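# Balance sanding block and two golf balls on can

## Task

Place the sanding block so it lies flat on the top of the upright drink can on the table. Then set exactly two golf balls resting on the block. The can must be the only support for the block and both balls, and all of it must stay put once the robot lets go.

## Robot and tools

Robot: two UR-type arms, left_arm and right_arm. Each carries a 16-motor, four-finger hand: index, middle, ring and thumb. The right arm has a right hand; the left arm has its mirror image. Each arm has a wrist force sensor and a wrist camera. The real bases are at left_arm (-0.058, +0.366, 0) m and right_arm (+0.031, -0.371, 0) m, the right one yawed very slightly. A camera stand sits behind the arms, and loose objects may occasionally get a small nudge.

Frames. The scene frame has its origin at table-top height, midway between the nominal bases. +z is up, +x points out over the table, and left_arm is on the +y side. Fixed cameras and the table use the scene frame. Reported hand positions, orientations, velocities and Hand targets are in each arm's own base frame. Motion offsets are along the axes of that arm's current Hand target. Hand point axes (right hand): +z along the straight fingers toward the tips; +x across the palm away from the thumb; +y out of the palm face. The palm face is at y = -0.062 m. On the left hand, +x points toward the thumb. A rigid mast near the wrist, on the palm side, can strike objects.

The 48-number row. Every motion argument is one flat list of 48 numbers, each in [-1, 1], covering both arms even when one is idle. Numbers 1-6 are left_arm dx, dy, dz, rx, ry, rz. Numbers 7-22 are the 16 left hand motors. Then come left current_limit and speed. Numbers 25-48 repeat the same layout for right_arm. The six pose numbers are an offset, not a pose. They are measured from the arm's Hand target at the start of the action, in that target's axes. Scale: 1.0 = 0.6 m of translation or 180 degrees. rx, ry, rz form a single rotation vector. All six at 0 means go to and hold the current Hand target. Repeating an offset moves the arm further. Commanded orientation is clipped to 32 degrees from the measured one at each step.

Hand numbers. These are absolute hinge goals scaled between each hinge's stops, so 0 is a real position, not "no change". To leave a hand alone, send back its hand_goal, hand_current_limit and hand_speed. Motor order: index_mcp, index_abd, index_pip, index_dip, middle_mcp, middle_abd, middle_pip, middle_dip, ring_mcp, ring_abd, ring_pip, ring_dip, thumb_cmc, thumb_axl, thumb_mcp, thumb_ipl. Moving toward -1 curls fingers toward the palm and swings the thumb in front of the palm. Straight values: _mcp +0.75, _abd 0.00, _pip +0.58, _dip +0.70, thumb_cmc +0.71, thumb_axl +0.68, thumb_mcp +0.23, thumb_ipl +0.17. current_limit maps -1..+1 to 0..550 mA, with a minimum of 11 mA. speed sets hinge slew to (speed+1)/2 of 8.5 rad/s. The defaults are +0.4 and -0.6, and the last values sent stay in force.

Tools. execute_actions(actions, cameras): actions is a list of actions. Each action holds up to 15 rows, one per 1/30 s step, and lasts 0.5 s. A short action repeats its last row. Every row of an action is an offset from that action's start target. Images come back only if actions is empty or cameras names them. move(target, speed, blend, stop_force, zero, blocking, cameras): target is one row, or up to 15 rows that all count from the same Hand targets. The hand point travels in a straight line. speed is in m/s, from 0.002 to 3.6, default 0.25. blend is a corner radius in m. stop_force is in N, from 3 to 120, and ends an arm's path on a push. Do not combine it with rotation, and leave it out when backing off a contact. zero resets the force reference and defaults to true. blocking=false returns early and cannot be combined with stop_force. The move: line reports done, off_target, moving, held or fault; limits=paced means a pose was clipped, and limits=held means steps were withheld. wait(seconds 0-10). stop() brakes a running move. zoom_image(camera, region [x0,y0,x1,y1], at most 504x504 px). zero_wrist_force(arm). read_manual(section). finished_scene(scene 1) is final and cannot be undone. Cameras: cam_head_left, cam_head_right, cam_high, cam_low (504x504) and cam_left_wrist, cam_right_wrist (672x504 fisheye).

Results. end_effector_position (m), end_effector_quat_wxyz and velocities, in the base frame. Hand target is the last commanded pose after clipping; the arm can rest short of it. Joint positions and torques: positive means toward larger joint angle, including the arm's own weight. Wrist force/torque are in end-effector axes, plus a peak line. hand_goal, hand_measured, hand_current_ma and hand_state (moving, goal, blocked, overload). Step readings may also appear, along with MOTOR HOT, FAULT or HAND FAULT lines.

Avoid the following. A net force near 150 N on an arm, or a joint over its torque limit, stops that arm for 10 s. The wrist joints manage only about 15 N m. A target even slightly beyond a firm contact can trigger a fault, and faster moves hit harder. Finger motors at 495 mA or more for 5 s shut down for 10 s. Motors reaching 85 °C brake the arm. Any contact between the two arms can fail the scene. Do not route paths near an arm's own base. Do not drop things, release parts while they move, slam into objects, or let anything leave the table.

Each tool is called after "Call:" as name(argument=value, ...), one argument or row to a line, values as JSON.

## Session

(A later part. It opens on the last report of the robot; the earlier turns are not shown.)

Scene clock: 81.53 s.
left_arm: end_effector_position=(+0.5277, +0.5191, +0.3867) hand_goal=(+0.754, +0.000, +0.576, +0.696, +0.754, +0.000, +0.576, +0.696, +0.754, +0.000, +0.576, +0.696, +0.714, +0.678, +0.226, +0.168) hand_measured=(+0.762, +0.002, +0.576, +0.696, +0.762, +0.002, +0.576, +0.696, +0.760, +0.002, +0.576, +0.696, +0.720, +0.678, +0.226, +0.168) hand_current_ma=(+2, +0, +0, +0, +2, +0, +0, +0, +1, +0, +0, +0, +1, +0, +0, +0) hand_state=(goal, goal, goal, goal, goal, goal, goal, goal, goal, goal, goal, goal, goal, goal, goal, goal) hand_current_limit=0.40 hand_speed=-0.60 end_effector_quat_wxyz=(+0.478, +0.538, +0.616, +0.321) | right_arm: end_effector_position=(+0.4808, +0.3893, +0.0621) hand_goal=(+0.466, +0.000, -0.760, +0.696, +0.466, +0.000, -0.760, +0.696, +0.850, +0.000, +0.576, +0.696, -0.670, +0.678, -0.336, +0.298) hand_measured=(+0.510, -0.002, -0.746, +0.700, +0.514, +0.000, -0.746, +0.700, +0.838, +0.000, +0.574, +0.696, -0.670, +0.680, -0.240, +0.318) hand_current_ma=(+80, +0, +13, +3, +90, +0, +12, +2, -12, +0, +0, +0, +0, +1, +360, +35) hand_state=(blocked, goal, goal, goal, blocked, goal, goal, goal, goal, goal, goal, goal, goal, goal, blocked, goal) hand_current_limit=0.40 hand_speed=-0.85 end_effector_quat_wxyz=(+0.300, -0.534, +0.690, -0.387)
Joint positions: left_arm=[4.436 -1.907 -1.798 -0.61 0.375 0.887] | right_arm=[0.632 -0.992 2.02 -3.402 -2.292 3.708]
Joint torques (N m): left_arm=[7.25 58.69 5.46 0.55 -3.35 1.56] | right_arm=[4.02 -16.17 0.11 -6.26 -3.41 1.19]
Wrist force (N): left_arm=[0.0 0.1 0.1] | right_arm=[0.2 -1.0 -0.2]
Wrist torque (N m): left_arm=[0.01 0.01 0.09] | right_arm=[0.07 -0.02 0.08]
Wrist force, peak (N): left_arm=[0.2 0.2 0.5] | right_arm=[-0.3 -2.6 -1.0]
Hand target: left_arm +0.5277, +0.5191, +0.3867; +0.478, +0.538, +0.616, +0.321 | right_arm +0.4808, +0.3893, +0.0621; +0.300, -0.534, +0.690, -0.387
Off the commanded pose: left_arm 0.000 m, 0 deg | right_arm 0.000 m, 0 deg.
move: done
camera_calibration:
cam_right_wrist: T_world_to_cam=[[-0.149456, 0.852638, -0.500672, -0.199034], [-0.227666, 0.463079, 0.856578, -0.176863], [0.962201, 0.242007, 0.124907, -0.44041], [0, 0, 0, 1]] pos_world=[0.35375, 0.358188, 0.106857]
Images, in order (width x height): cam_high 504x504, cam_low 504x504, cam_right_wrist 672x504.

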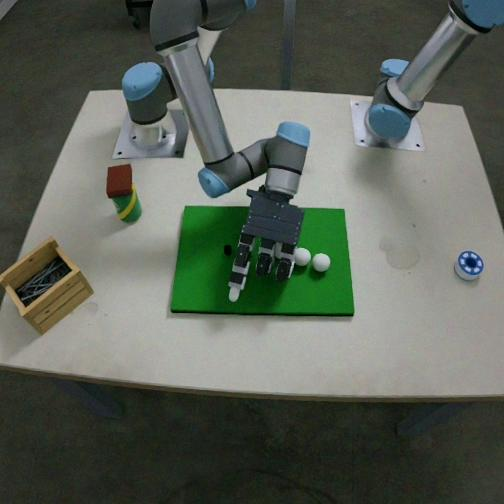

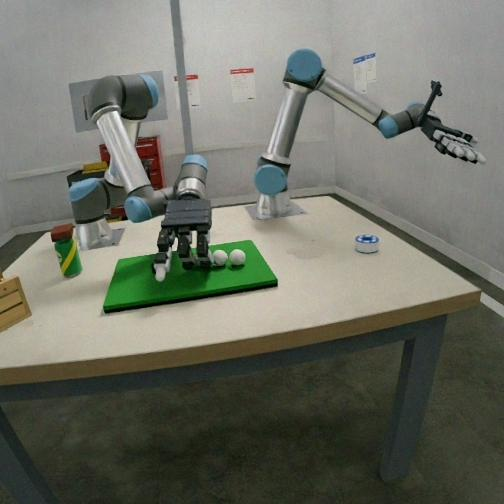

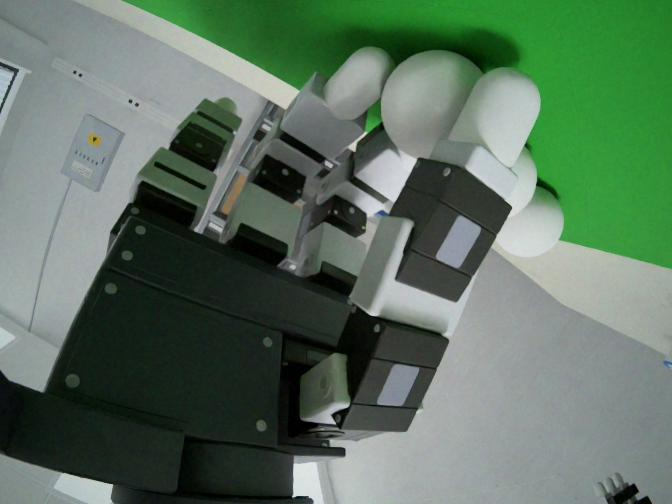

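Call:
move(
  target=[
    [0,0,0,0,0,0,0.754,0,0.576,0.696,0.754,0,0.576,0.696,0.754,0,0.576,0.696,0.714,0.678,0.226,0.168,0.4,-0.6, 0,-0.1137,-0.0697,0,0,0,0.466,0,-0.7606,0.696,0.466,0,-0.7606,0.696,0.85,0,0.576,0.696,-0.67,0.678,-0.337,0.2973,0.4,-0.85],
    [0,0,0,0,0,0,0.754,0,0.576,0.696,0.754,0,0.576,0.696,0.754,0,0.576,0.696,0.714,0.678,0.226,0.168,0.4,-0.6, 0.664,-0.249,-0.2252,0,-0.5423,-0.3323,0.466,0,-0.7606,0.696,0.466,0,-0.7606,0.696,0.85,0,0.576,0.696,-0.67,0.678,-0.337,0.2973,0.4,-0.85],
  ],
  speed=[0.1,0.4],
  blend=0.02,
  cameras=["all"],
)

Call:
zoom_image(
  camera="cam_high",
  region=[70, 120, 170, 220],
)

Call:
zoom_image(
  camera="cam_low",
  region=[20, 170, 120, 270],
)

Call:
zoom_image(
  camera="cam_head_left",
  region=[310, 300, 400, 390],
)

Call:
zoom_image(
  camera="cam_right_wrist",
  region=[280, 0, 672, 280],
)

Scene clock: 86.83 s.
left_arm: end_effector_position=(+0.5277, +0.5191, +0.3867) hand_goal=(+0.754, +0.000, +0.576, +0.696, +0.754, +0.000, +0.576, +0.696, +0.754, +0.000, +0.576, +0.696, +0.714, +0.678, +0.226, +0.168) hand_measured=(+0.762, +0.002, +0.576, +0.696, +0.762, +0.002, +0.576, +0.696, +0.760, +0.002, +0.576, +0.696, +0.720, +0.678, +0.226, +0.168) hand_current_ma=(+2, +0, +0, +0, +2, +0, +0, +0, +1, +0, +0, +0, +1, +0, +0, +0) hand_state=(goal, goal, goal, goal, goal, goal, goal, goal, goal, goal, goal, goal, goal, goal, goal, goal) hand_current_limit=0.40 hand_speed=-0.60 end_effector_quat_wxyz=(+0.478, +0.538, +0.616, +0.321) | right_arm: end_effector_position=(+0.3450, +0.0130, +0.2600) hand_goal=(+0.466, +0.000, -0.760, +0.696, +0.466, +0.000, -0.760, +0.696, +0.850, +0.000, +0.576, +0.696, -0.670, +0.678, -0.336, +0.298) hand_measured=(+0.508, +0.000, -0.742, +0.704, +0.512, +0.000, -0.742, +0.702, +0.838, +0.000, +0.574, +0.696, -0.668, +0.680, -0.242, +0.318) hand_current_ma=(+76, +0, +19, +5, +85, +0, +18, +3, -12, +0, +0, +0, +0, +1, +351, +35) hand_state=(blocked, goal, goal, goal, blocked, goal, goal, goal, goal, goal, goal, goal, goal, goal, blocked, blocked) hand_current_limit=0.40 hand_speed=-0.85 end_effector_quat_wxyz=(-0.487, +0.869, +0.076, -0.042)
Joint positions: left_arm=[4.436 -1.907 -1.798 -0.61 0.375 0.887] | right_arm=[-0.651 -1.711 1.85 -0.835 -0.954 0.449]
Joint torques (N m): left_arm=[6.41 58.39 5.66 0.57 -3.34 1.57] | right_arm=[1.35 -30.57 -10.03 -0.24 -1.39 -1.28]
Wrist force (N): left_arm=[-0.1 0.1 0.1] | right_arm=[-0.2 0.4 0.5]
Wrist torque (N m): left_arm=[0.01 0.02 0.09] | right_arm=[0.03 0.04 0.05]
Wrist force, peak (N): left_arm=[0.2 0.0 0.5] | right_arm=[0.1 1.9 1.0]
Hand target: left_arm +0.5277, +0.5191, +0.3867; +0.478, +0.538, +0.616, +0.321 | right_arm +0.3449, +0.0130, +0.2600; -0.487, +0.869, +0.076, -0.042
Off the commanded pose: left_arm 0.000 m, 0 deg | right_arm 0.000 m, 0 deg.
move: done
camera_calibration:
cam_left_wrist: T_world_to_cam=[[-0.281344, -0.86701, -0.411264, 0.725349], [-0.863569, 0.415639, -0.285469, 0.302273], [0.418443, 0.27484, -0.865661, 0.0948505], [0, 0, 0, 1]] pos_world=[0.425417, 0.47718, 0.466708]
cam_right_wrist: T_world_to_cam=[[-0.713448, -0.489835, -0.501052, 0.412704], [-0.328637, -0.397629, 0.856673, -0.157062], [-0.618862, 0.775856, 0.12271, 0.295654], [0, 0, 0, 1]] pos_world=[0.425795, -0.0896811, 0.305057]

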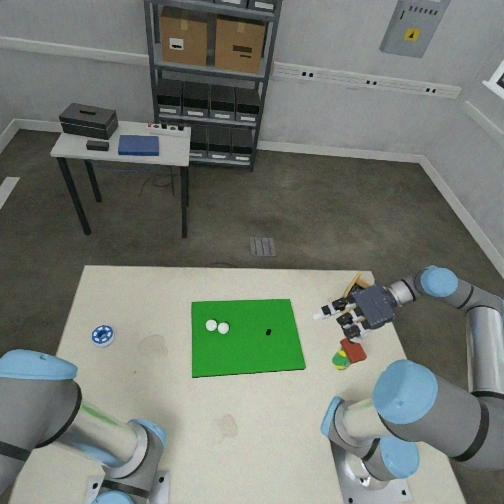

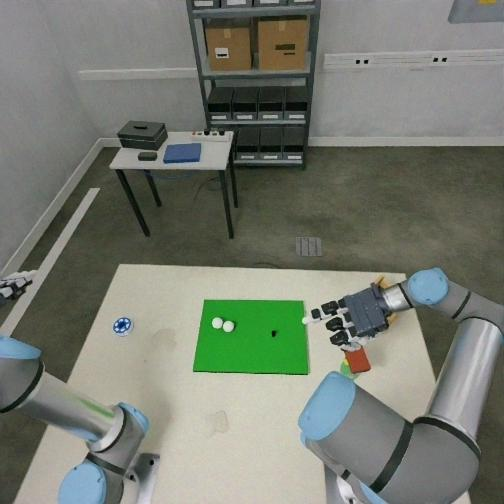

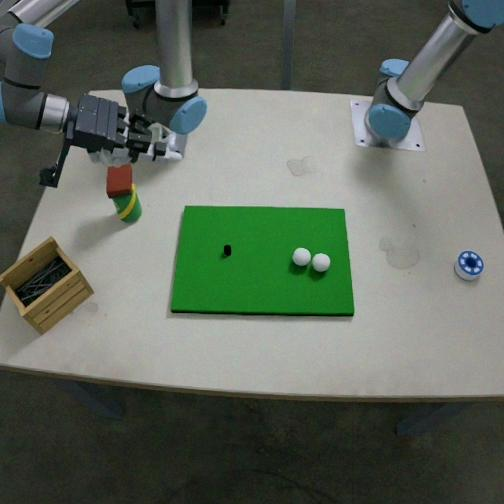

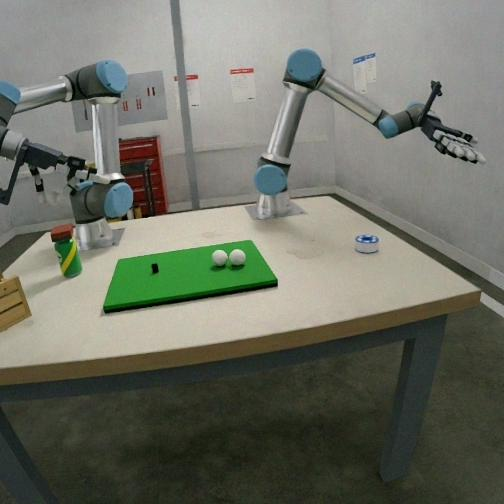

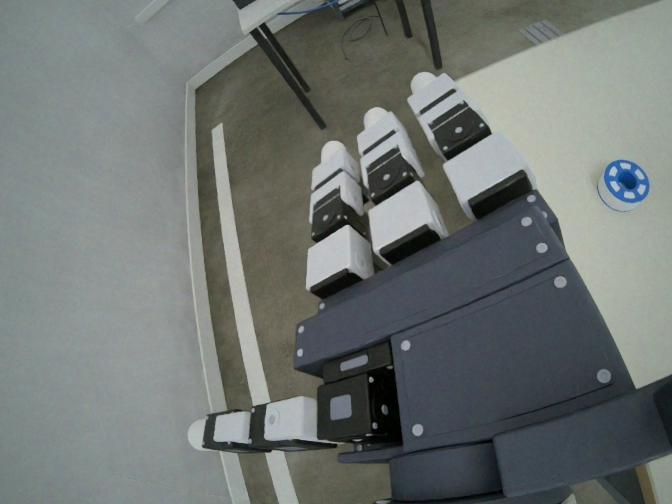

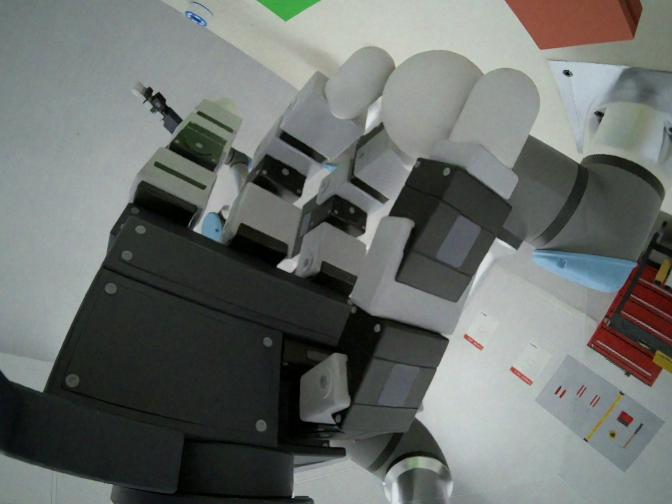

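Scaled by 5.040 from the camera's 504x504 image, which has a finer 720x720 frame.

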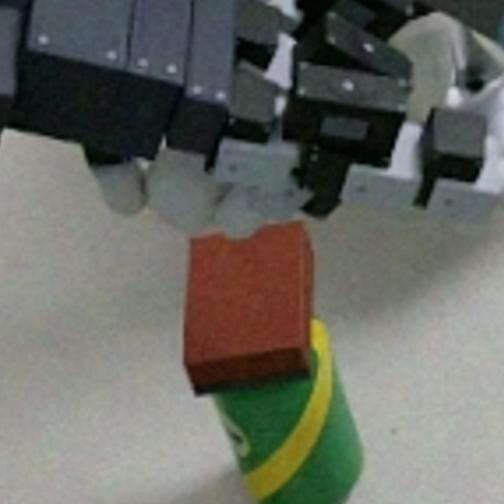

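Scaled by 5.040 from the camera's 504x504 image, which has a finer 720x720 frame.

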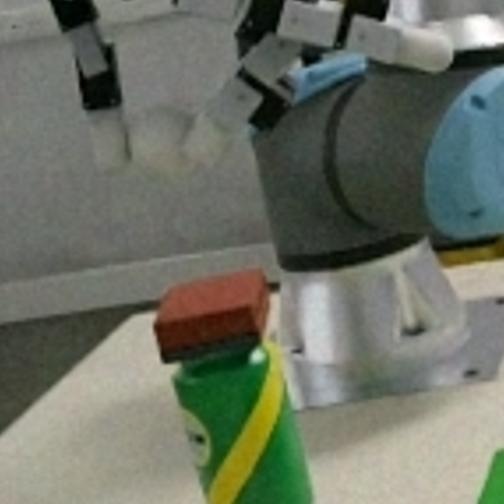

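Scaled by 5.600 from the camera's 504x504 image, which has a finer 720x720 frame.

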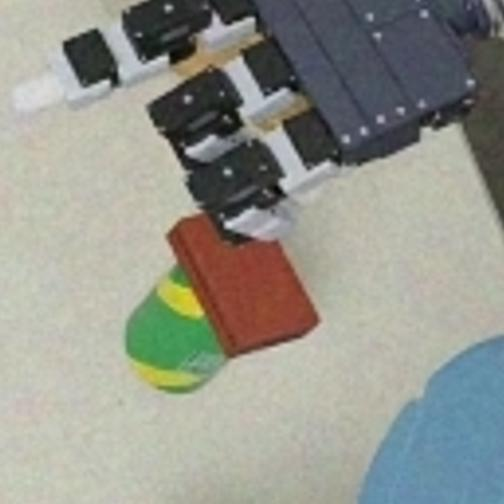

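Scaled by 1.286 from the camera's 672x504 image, which has a finer 960x720 frame.

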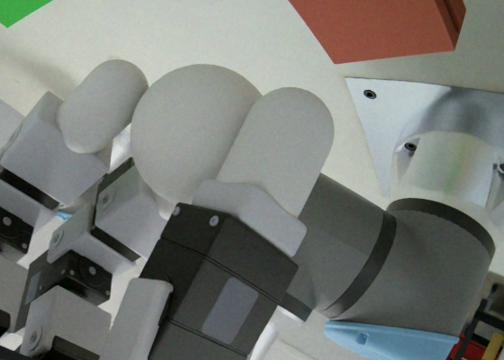

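Call:
move(
  target=[0,0,0,0,0,0,0.754,0,0.576,0.696,0.754,0,0.576,0.696,0.754,0,0.576,0.696,0.714,0.678,0.226,0.168,0.4,-0.6, 0.0028,0.082,0.0577,0,0,0,0.466,0,-0.7606,0.696,0.466,0,-0.7606,0.696,0.85,0,0.576,0.696,-0.67,0.678,-0.337,0.2973,0.4,-0.85],
  speed=0.1,
  cameras=["cam_head_left","cam_head_right","cam_high","cam_low","cam_right_wrist"],
)

Call:
zoom_image(
  camera="cam_high",
  region=[70, 120, 170, 220],
)

Call:
zoom_image(
  camera="cam_low",
  region=[20, 170, 120, 270],
)

Call:
zoom_image(
  camera="cam_head_left",
  region=[310, 310, 390, 390],
)

Call:
zoom_image(
  camera="cam_right_wrist",
  region=[280, 0, 672, 280],
)

Scene clock: 88.83 s.
left_arm: end_effector_position=(+0.5277, +0.5191, +0.3867) hand_goal=(+0.754, +0.000, +0.576, +0.696, +0.754, +0.000, +0.576, +0.696, +0.754, +0.000, +0.576, +0.696, +0.714, +0.678, +0.226, +0.168) hand_measured=(+0.762, +0.002, +0.576, +0.696, +0.762, +0.002, +0.576, +0.696, +0.760, +0.002, +0.576, +0.696, +0.720, +0.678, +0.226, +0.168) hand_current_ma=(+2, +0, +0, +0, +2, +0, +0, +0, +1, +0, +0, +0, +1, +0, +0, +0) hand_state=(goal, goal, goal, goal, goal, goal, goal, goal, goal, goal, goal, goal, goal, goal, goal, goal) hand_current_limit=0.40 hand_speed=-0.60 end_effector_quat_wxyz=(+0.478, +0.538, +0.616, +0.321) | right_arm: end_effector_position=(+0.3459, +0.0171, +0.1999) hand_goal=(+0.466, +0.000, -0.760, +0.696, +0.466, +0.000, -0.760, +0.696, +0.850, +0.000, +0.576, +0.696, -0.670, +0.678, -0.336, +0.298) hand_measured=(+0.508, +0.000, -0.742, +0.704, +0.512, +0.000, -0.742, +0.702, +0.838, +0.000, +0.574, +0.696, -0.668, +0.680, -0.242, +0.318) hand_current_ma=(+76, +0, +19, +5, +85, +0, +18, +3, -12, +0, +0, +0, +0, +1, +351, +35) hand_state=(blocked, goal, goal, goal, blocked, goal, goal, goal, goal, goal, goal, goal, goal, goal, blocked, blocked) hand_current_limit=0.40 hand_speed=-0.85 end_effector_quat_wxyz=(-0.487, +0.869, +0.076, -0.042)
Joint positions: left_arm=[4.436 -1.907 -1.798 -0.61 0.375 0.887] | right_arm=[-0.641 -1.68 1.981 -1.001 -0.946 0.457]
Joint torques (N m): left_arm=[6.77 59.29 6.17 0.41 -3.35 1.53] | right_arm=[-2.46 -34.58 -37.19 0.59 0.61 -0.77]
Wrist force (N): left_arm=[0.0 0.1 0.1] | right_arm=[-0.4 0.3 0.1]
Wrist torque (N m): left_arm=[0.00 0.02 0.09] | right_arm=[0.06 0.06 0.04]
Wrist force, peak (N): left_arm=[0.1 0.2 0.4] | right_arm=[-0.2 1.8 0.9]
Hand target: left_arm +0.5277, +0.5191, +0.3867; +0.478, +0.538, +0.616, +0.321 | right_arm +0.3459, +0.0170, +0.2000; -0.487, +0.869, +0.076, -0.042
Off the commanded pose: left_arm 0.000 m, 0 deg | right_arm 0.000 m, 0 deg.
move: done
camera_calibration:
cam_right_wrist: T_world_to_cam=[[-0.713492, -0.489949, -0.500878, 0.385279], [-0.328108, -0.398002, 0.856703, -0.103882], [-0.619091, 0.775593, 0.123216, 0.300419], [0, 0, 0, 1]] pos_world=[0.426796, -0.085581, 0.244957]
Images, in order (width x height): cam_head_left 504x504, cam_head_right 504x504, cam_high 504x504, cam_low 504x504, cam_right_wrist 672x504.

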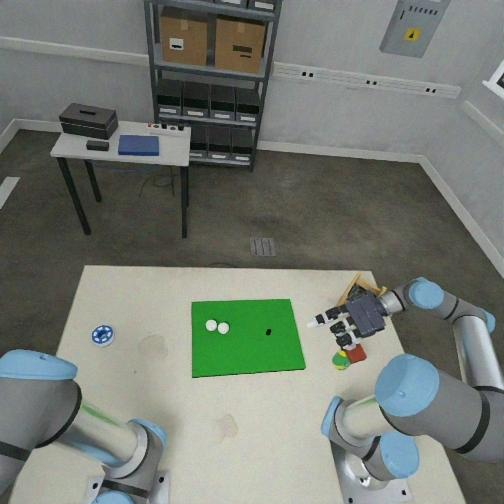

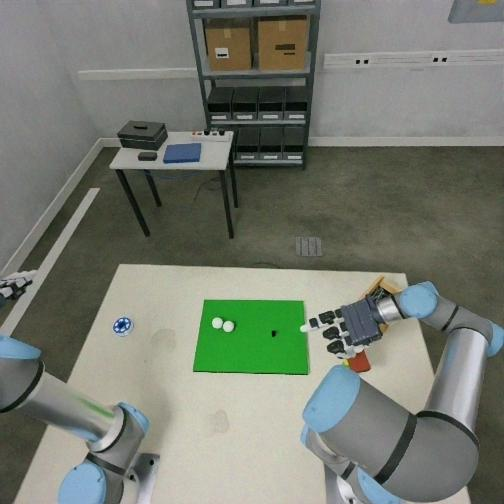

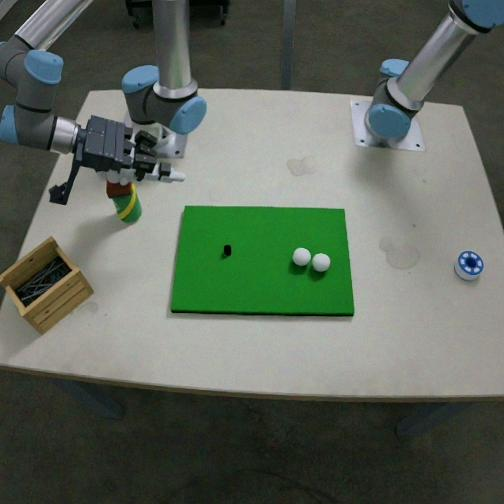

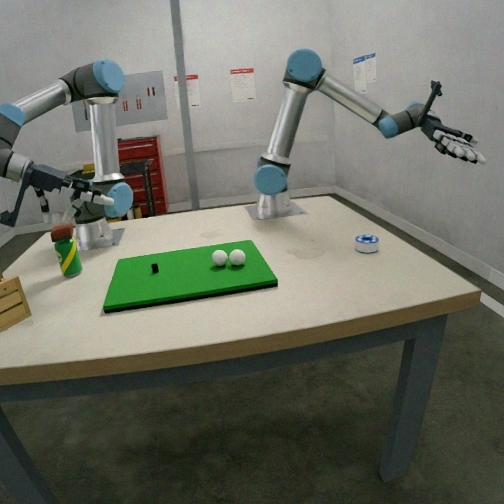

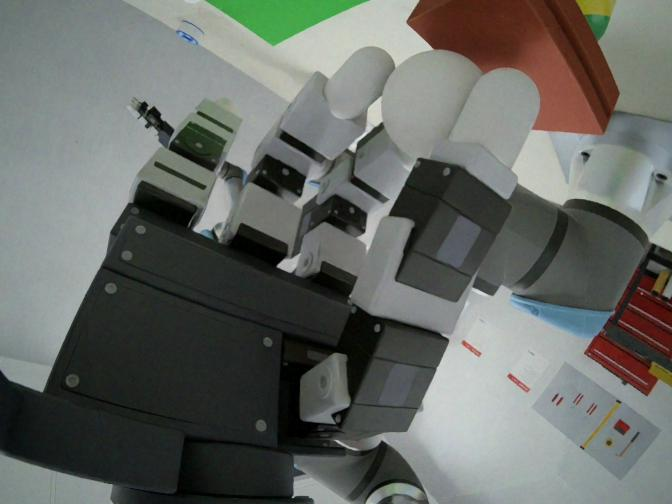

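Scaled by 5.040 from the camera's 504x504 image, which has a finer 720x720 frame.

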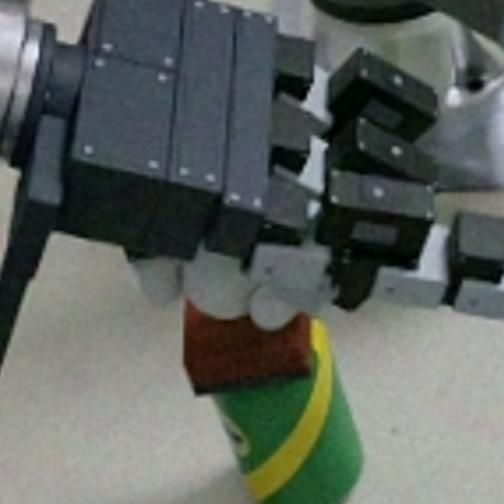

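Scaled by 5.040 from the camera's 504x504 image, which has a finer 720x720 frame.

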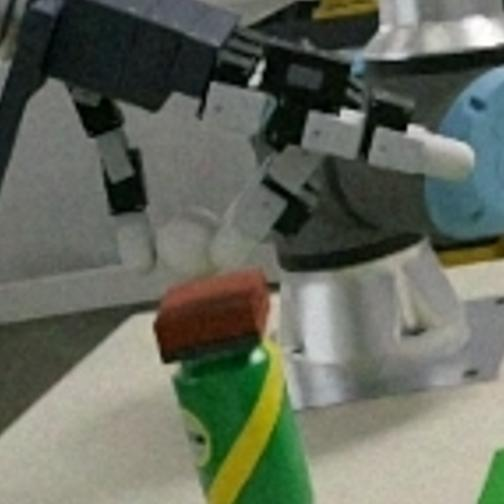

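Scaled by 6.300 from the camera's 504x504 image, which has a finer 720x720 frame.

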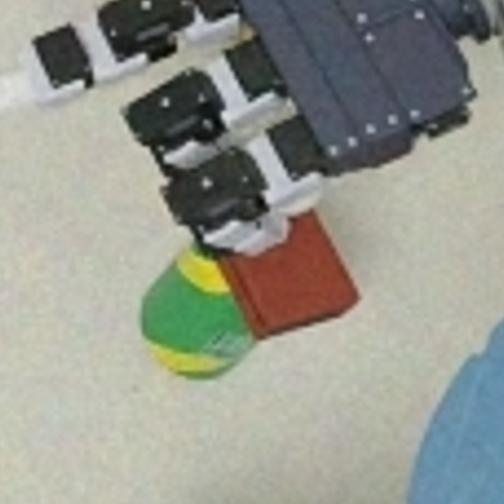

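Scaled by 1.286 from the camera's 672x504 image, which has a finer 960x720 frame.

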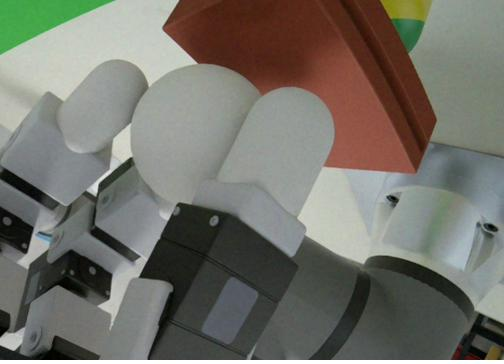

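Call:
move(
  target=[
    [0,0,0,0,0,0,0.754,0,0.576,0.696,0.754,0,0.576,0.696,0.754,0,0.576,0.696,0.714,0.678,0.226,0.168,0.4,-0.6, 0.0033,0.0047,0.0113,0,0,0,0.466,0,-0.7606,0.696,0.466,0,-0.7606,0.696,0.85,0,0.576,0.696,-0.67,0.678,-0.337,0.2973,0.4,-0.85],
    [0,0,0,0,0,0,0.754,0,0.576,0.696,0.754,0,0.576,0.696,0.754,0,0.576,0.696,0.714,0.678,0.226,0.168,0.4,-0.6, 0.0033,0.026,0.0245,0,0,0,0.466,0,-0.7606,0.696,0.466,0,-0.7606,0.696,0.85,0,0.576,0.696,-0.67,0.678,-0.337,0.2973,0.4,-0.85],
  ],
  speed=[0.03,0.01],
  stop_force=3,
  cameras=["cam_head_left","cam_high","cam_low","cam_right_wrist"],
)

Call:
zoom_image(
  camera="cam_high",
  region=[80, 140, 160, 220],
)

Call:
zoom_image(
  camera="cam_low",
  region=[30, 190, 110, 270],
)

Call:
zoom_image(
  camera="cam_right_wrist",
  region=[280, 0, 672, 280],
)

Scene clock: 91.97 s.
left_arm: end_effector_position=(+0.5277, +0.5191, +0.3867) hand_goal=(+0.754, +0.000, +0.576, +0.696, +0.754, +0.000, +0.576, +0.696, +0.754, +0.000, +0.576, +0.696, +0.714, +0.678, +0.226, +0.168) hand_measured=(+0.762, +0.002, +0.576, +0.696, +0.762, +0.002, +0.576, +0.696, +0.760, +0.002, +0.576, +0.696, +0.720, +0.678, +0.226, +0.168) hand_current_ma=(+2, +0, +0, +0, +2, +0, +0, +0, +1, +0, +0, +0, +1, +0, +0, +0) hand_state=(goal, goal, goal, goal, goal, goal, goal, goal, goal, goal, goal, goal, goal, goal, goal, goal) hand_current_limit=0.40 hand_speed=-0.60 end_effector_quat_wxyz=(+0.478, +0.538, +0.616, +0.321) | right_arm: end_effector_position=(+0.3472, +0.0216, +0.1847) hand_goal=(+0.466, +0.000, -0.760, +0.696, +0.466, +0.000, -0.760, +0.696, +0.850, +0.000, +0.576, +0.696, -0.670, +0.678, -0.336, +0.298) hand_measured=(+0.506, +0.000, -0.744, +0.702, +0.510, +0.000, -0.744, +0.702, +0.838, +0.000, +0.574, +0.696, -0.668, +0.680, -0.242, +0.320) hand_current_ma=(+71, +0, +16, +4, +79, +0, +16, +3, -12, +0, +0, +0, +0, +1, +351, +43) hand_state=(blocked, goal, goal, goal, blocked, goal, goal, goal, goal, goal, goal, goal, goal, goal, blocked, blocked) hand_current_limit=0.40 hand_speed=-0.85 end_effector_quat_wxyz=(-0.487, +0.869, +0.076, -0.042)
Joint positions: left_arm=[4.436 -1.907 -1.798 -0.61 0.375 0.887] | right_arm=[-0.63 -1.669 2.013 -1.05 -0.938 0.466]
Joint torques (N m): left_arm=[6.92 58.82 6.53 0.42 -3.33 1.37] | right_arm=[-0.1 -33.76 -36.06 2.27 -0.94 -0.33]
Wrist force (N): left_arm=[-0.1 0.2 0.4] | right_arm=[-0.5 -1.4 -0.7]
Wrist torque (N m): left_arm=[0.00 0.04 0.08] | right_arm=[0.01 0.06 -0.12]
Wrist force, peak (N): left_arm=[0.2 0.4 0.3] | right_arm=[-0.8 -4.3 -2.2]
Hand target: left_arm +0.5277, +0.5191, +0.3867; +0.478, +0.538, +0.616, +0.321 | right_arm +0.3472, +0.0216, +0.1847; -0.487, +0.869, +0.076, -0.042 (not the last commanded pose)
Off the commanded pose: left_arm 0.000 m, 0 deg | right_arm 0.006 m, 0 deg.
move: contact (right_arm); path passed 1 of 2 targets
camera_calibration:
cam_right_wrist: T_world_to_cam=[[-0.713255, -0.490152, -0.501017, 0.380762], [-0.328436, -0.397753, 0.856693, -0.0885652], [-0.619191, 0.775592, 0.122716, 0.29975], [0, 0, 0, 1]] pos_world=[0.428095, -0.0810801, 0.229857]
Images, in order (width x height): cam_head_left 504x504, cam_high 504x504, cam_low 504x504, cam_right_wrist 672x504.

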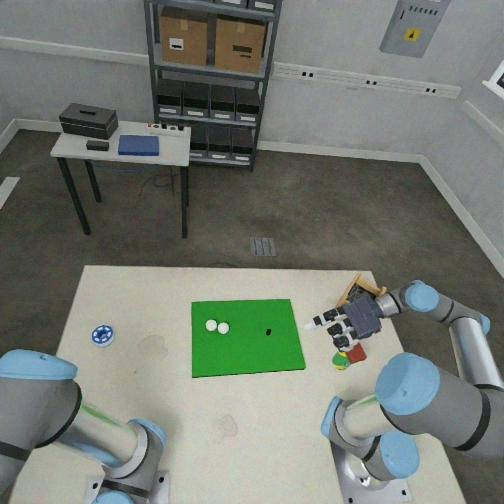

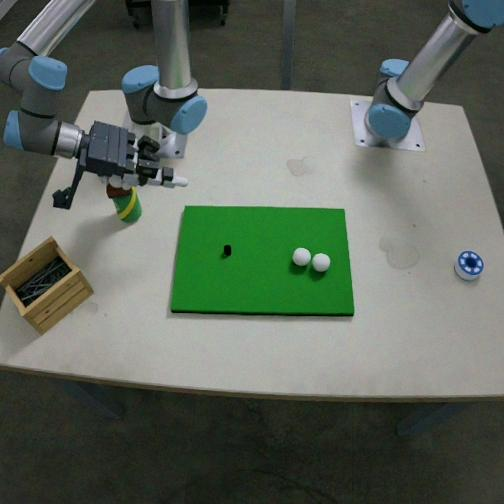

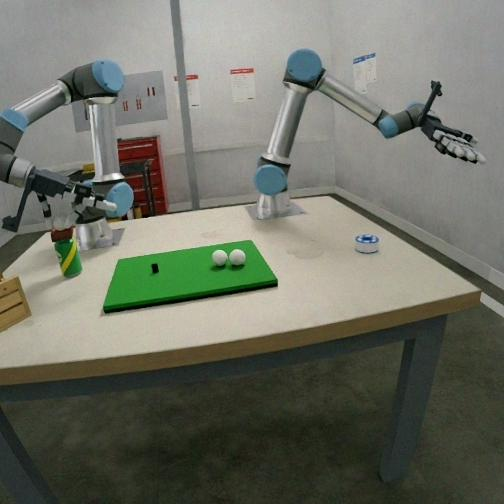

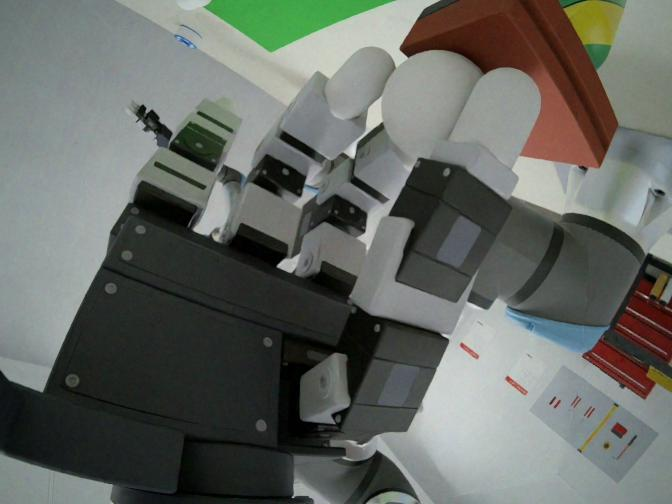

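Scaled by 6.300 from the camera's 504x504 image, which has a finer 720x720 frame.

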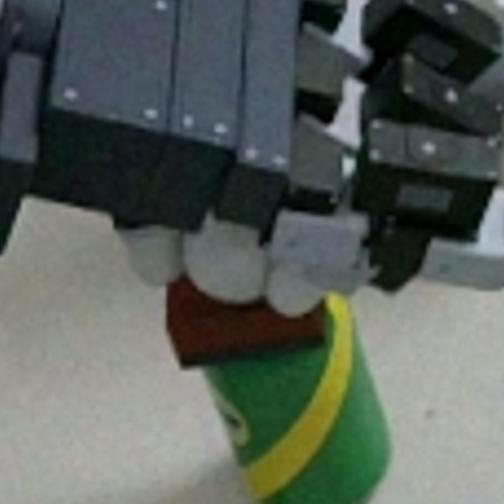

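Scaled by 6.300 from the camera's 504x504 image, which has a finer 720x720 frame.

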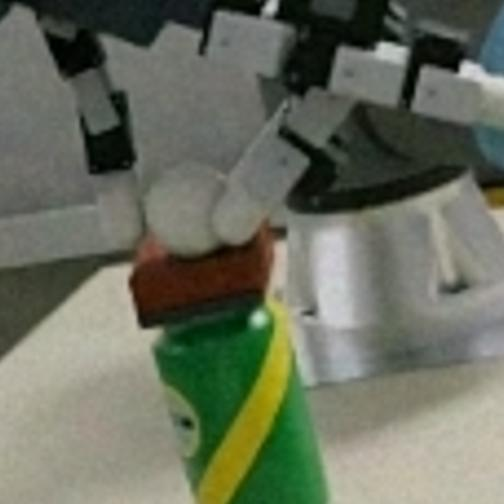

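Scaled by 1.286 from the camera's 672x504 image, which has a finer 960x720 frame.

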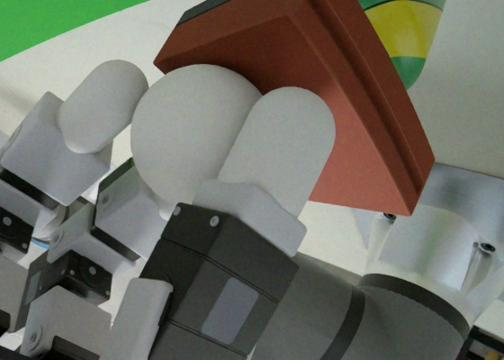

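Call:
move(
  target=[
    [0,0,0,0,0,0,0.754,0,0.576,0.696,0.754,0,0.576,0.696,0.754,0,0.576,0.696,0.714,0.678,0.226,0.168,0.4,-0.6, 0,0,0,0,0,0,0.50,0,-0.745,0.70,0.504,0,-0.745,0.70,0.85,0,0.576,0.696,-0.67,0.678,-0.25,0.315,0.4,-0.95],
    [0,0,0,0,0,0,0.754,0,0.576,0.696,0.754,0,0.576,0.696,0.754,0,0.576,0.696,0.714,0.678,0.226,0.168,0.4,-0.6, 0,0,0,0,0,0,0.58,0,-0.745,0.70,0.58,0,-0.745,0.70,0.85,0,0.576,0.696,-0.67,0.678,-0.18,0.315,0.4,-0.95],
    [0,0,0,0,0,0,0.754,0,0.576,0.696,0.754,0,0.576,0.696,0.754,0,0.576,0.696,0.714,0.678,0.226,0.168,0.4,-0.6, 0,0,0,0,0,0,0.80,0,-0.745,0.70,0.80,0,-0.745,0.70,0.85,0,0.576,0.696,-0.67,0.678,-0.0,0.315,0.4,-0.85],
  ],
  speed=0.02,
  cameras=["cam_high","cam_low","cam_right_wrist"],
)

Call:
zoom_image(
  camera="cam_low",
  region=[30, 190, 110, 270],
)

Call:
zoom_image(
  camera="cam_high",
  region=[80, 140, 160, 220],
)

Scene clock: 94.60 s.
left_arm: end_effector_position=(+0.5277, +0.5191, +0.3867) hand_goal=(+0.754, +0.000, +0.576, +0.696, +0.754, +0.000, +0.576, +0.696, +0.754, +0.000, +0.576, +0.696, +0.714, +0.678, +0.226, +0.168) hand_measured=(+0.762, +0.002, +0.576, +0.696, +0.762, +0.002, +0.576, +0.696, +0.760, +0.002, +0.576, +0.696, +0.720, +0.678, +0.226, +0.168) hand_current_ma=(+2, +0, +0, +0, +2, +0, +0, +0, +1, +0, +0, +0, +1, +0, +0, +0) hand_state=(goal, goal, goal, goal, goal, goal, goal, goal, goal, goal, goal, goal, goal, goal, goal, goal) hand_current_limit=0.40 hand_speed=-0.60 end_effector_quat_wxyz=(+0.478, +0.538, +0.616, +0.321) | right_arm: end_effector_position=(+0.3472, +0.0216, +0.1847) hand_goal=(+0.800, +0.000, -0.744, +0.700, +0.800, +0.000, -0.744, +0.700, +0.850, +0.000, +0.576, +0.696, -0.670, +0.678, +0.000, +0.316) hand_measured=(+0.786, +0.000, -0.742, +0.702, +0.784, +0.000, -0.742, +0.702, +0.838, +0.000, +0.574, +0.696, -0.668, +0.680, -0.004, +0.318) hand_current_ma=(-13, +0, +1, +1, -18, +0, +1, +0, -12, +0, +0, +0, +0, +1, -3, +1) hand_state=(goal, goal, goal, goal, goal, goal, goal, goal, goal, goal, goal, goal, goal, goal, goal, goal) hand_current_limit=0.40 hand_speed=-0.85 end_effector_quat_wxyz=(-0.487, +0.869, +0.076, -0.042)
Joint positions: left_arm=[4.436 -1.907 -1.798 -0.61 0.375 0.887] | right_arm=[-0.63 -1.669 2.013 -1.05 -0.938 0.466]
Joint torques (N m): left_arm=[6.83 59.78 6.6 0.4 -3.24 1.44] | right_arm=[0.1 -29.6 -32.51 2 -0.93 -0.32]
Wrist force (N): left_arm=[0.0 0.2 0.0] | right_arm=[-0.2 -0.1 0.1]
Wrist torque (N m): left_arm=[0.03 0.01 0.09] | right_arm=[0.02 0.02 -0.10]
Wrist force, peak (N): left_arm=[0.0 0.0 0.5] | right_arm=[-0.3 -3.1 -1.5]
Hand target: left_arm +0.5277, +0.5191, +0.3867; +0.478, +0.538, +0.616, +0.321 | right_arm +0.3472, +0.0216, +0.1847; -0.487, +0.869, +0.076, -0.042
Off the commanded pose: left_arm 0.000 m, 0 deg | right_arm 0.000 m, 0 deg.
move: done
camera_calibration:
cam_right_wrist: T_world_to_cam=[[-0.713255, -0.490152, -0.501017, 0.380762], [-0.328436, -0.397753, 0.856693, -0.0885652], [-0.619191, 0.775592, 0.122716, 0.29975], [0, 0, 0, 1]] pos_world=[0.428095, -0.0810801, 0.229857]
Images, in order (width x height): cam_high 504x504, cam_low 504x504, cam_right_wrist 672x504.

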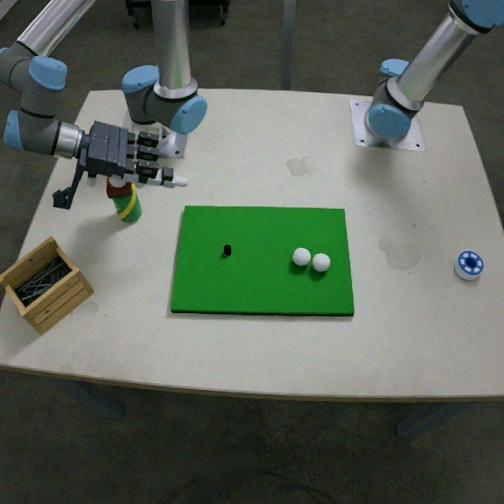

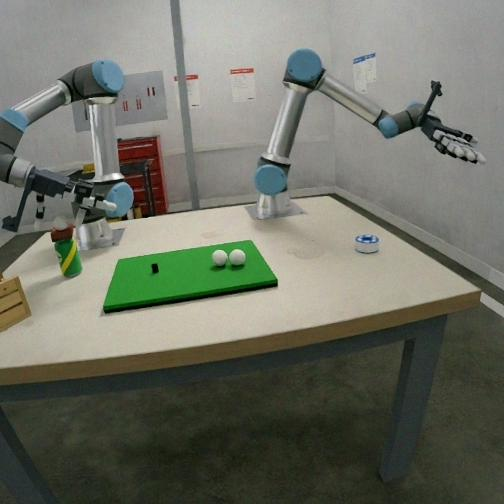

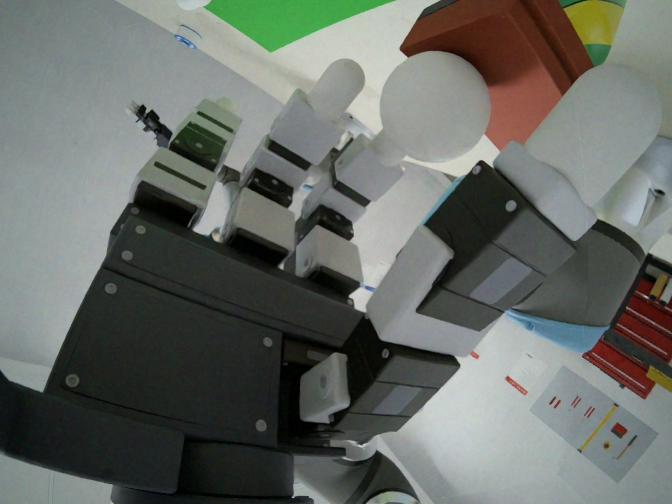

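Scaled by 6.300 from the camera's 504x504 image, which has a finer 720x720 frame.

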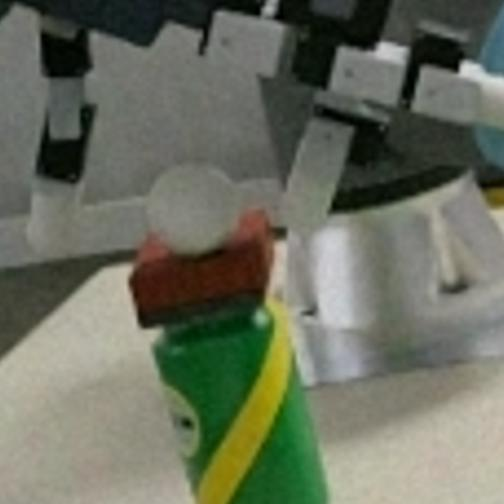

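Scaled by 6.300 from the camera's 504x504 image, which has a finer 720x720 frame.

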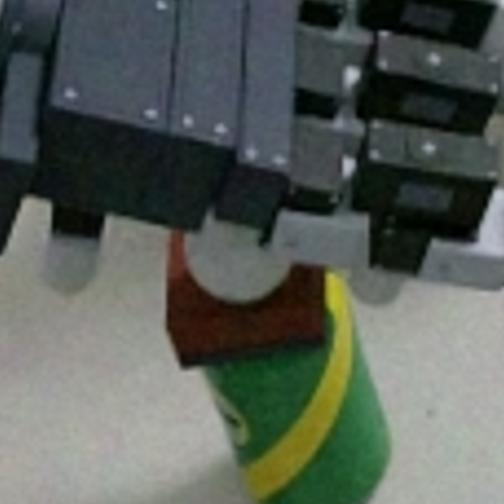

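Call:
wait(
  seconds=0.5,
  cameras=["cam_high","cam_low","cam_right_wrist"],
)

Call:
zoom_image(
  camera="cam_low",
  region=[30, 190, 110, 270],
)

Call:
zoom_image(
  camera="cam_high",
  region=[80, 140, 160, 220],
)

Scene clock: 95.33 s.
left_arm: end_effector_position=(+0.5277, +0.5191, +0.3867) hand_goal=(+0.754, +0.000, +0.576, +0.696, +0.754, +0.000, +0.576, +0.696, +0.754, +0.000, +0.576, +0.696, +0.714, +0.678, +0.226, +0.168) hand_measured=(+0.762, +0.002, +0.576, +0.696, +0.762, +0.002, +0.576, +0.696, +0.760, +0.002, +0.576, +0.696, +0.720, +0.678, +0.226, +0.168) hand_current_ma=(+2, +0, +0, +0, +2, +0, +0, +0, +1, +0, +0, +0, +1, +0, +0, +0) hand_state=(goal, goal, goal, goal, goal, goal, goal, goal, goal, goal, goal, goal, goal, goal, goal, goal) hand_current_limit=0.40 hand_speed=-0.60 end_effector_quat_wxyz=(+0.478, +0.538, +0.616, +0.321) | right_arm: end_effector_position=(+0.3472, +0.0216, +0.1847) hand_goal=(+0.800, +0.000, -0.744, +0.700, +0.800, +0.000, -0.744, +0.700, +0.850, +0.000, +0.576, +0.696, -0.670, +0.678, +0.000, +0.316) hand_measured=(+0.786, +0.000, -0.742, +0.702, +0.784, +0.000, -0.742, +0.702, +0.838, +0.000, +0.574, +0.696, -0.668, +0.680, -0.004, +0.318) hand_current_ma=(-13, +0, +1, +1, -18, +0, +1, +0, -12, +0, +0, +0, +0, +1, -3, +1) hand_state=(goal, goal, goal, goal, goal, goal, goal, goal, goal, goal, goal, goal, goal, goal, goal, goal) hand_current_limit=0.40 hand_speed=-0.85 end_effector_quat_wxyz=(-0.487, +0.869, +0.076, -0.042)
Joint positions: left_arm=[4.436 -1.907 -1.798 -0.61 0.375 0.887] | right_arm=[-0.63 -1.669 2.013 -1.05 -0.938 0.466]
Joint torques (N m): left_arm=[6.28 58.88 5.57 0.48 -3.45 1.35] | right_arm=[-0.2 -27.92 -31.12 1.8 -1.06 -0.3]
Wrist force (N): left_arm=[0.0 0.2 0.3] | right_arm=[-0.1 0.0 0.2]
Wrist torque (N m): left_arm=[0.00 0.03 0.09] | right_arm=[0.03 0.02 -0.09]
Wrist force, peak (N): left_arm=[0.0 0.3 0.3] | right_arm=[-0.4 0.5 0.3]
Hand target: left_arm +0.5277, +0.5191, +0.3867; +0.478, +0.538, +0.616, +0.321 | right_arm +0.3472, +0.0216, +0.1847; -0.487, +0.869, +0.076, -0.042
Off the commanded pose: left_arm 0.000 m, 0 deg | right_arm 0.000 m, 0 deg.
wait: 0.50 s; at rest from the start
camera_calibration:
cam_right_wrist: T_world_to_cam=[[-0.713255, -0.490152, -0.501017, 0.380762], [-0.328436, -0.397753, 0.856693, -0.0885652], [-0.619191, 0.775592, 0.122716, 0.29975], [0, 0, 0, 1]] pos_world=[0.428095, -0.0810801, 0.229857]
Images, in order (width x height): cam_high 504x504, cam_low 504x504, cam_right_wrist 672x504.

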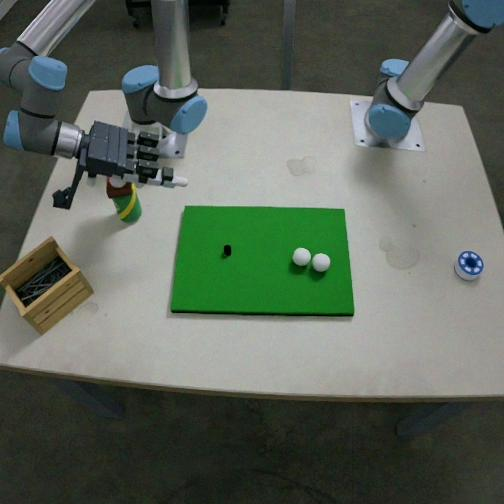

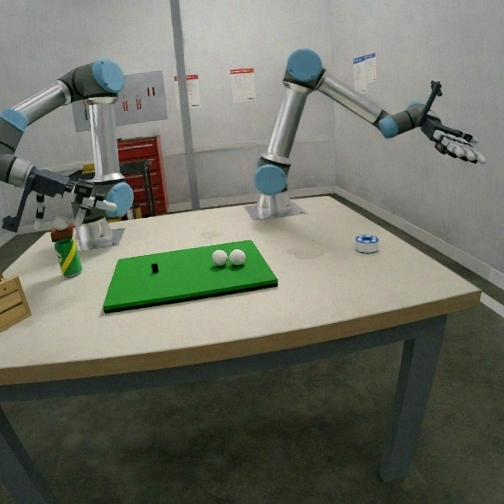

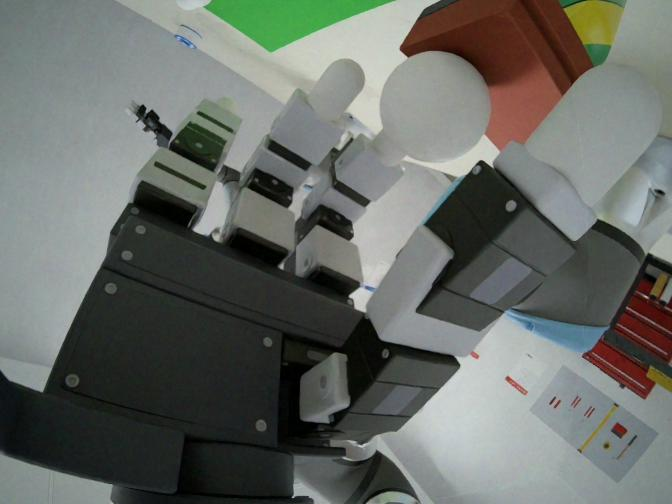

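Scaled by 6.300 from the camera's 504x504 image, which has a finer 720x720 frame.

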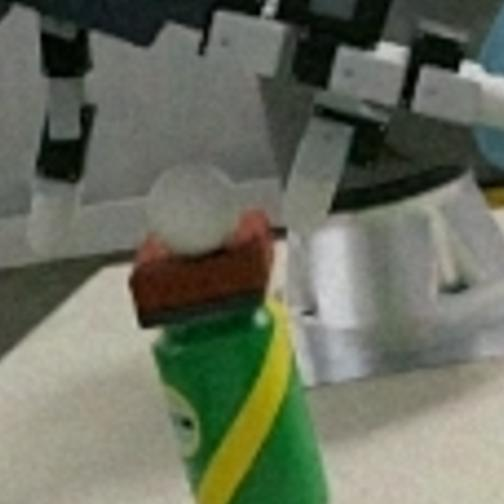

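Scaled by 6.300 from the camera's 504x504 image, which has a finer 720x720 frame.

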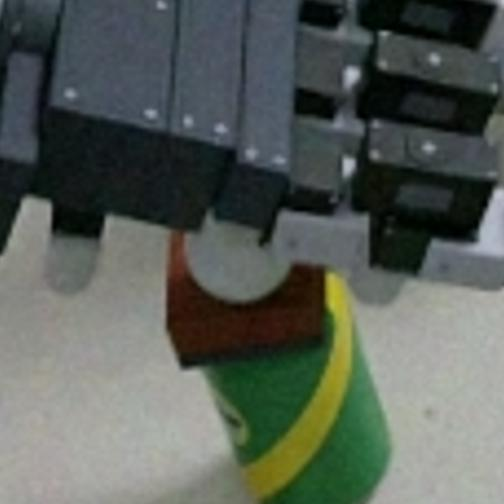

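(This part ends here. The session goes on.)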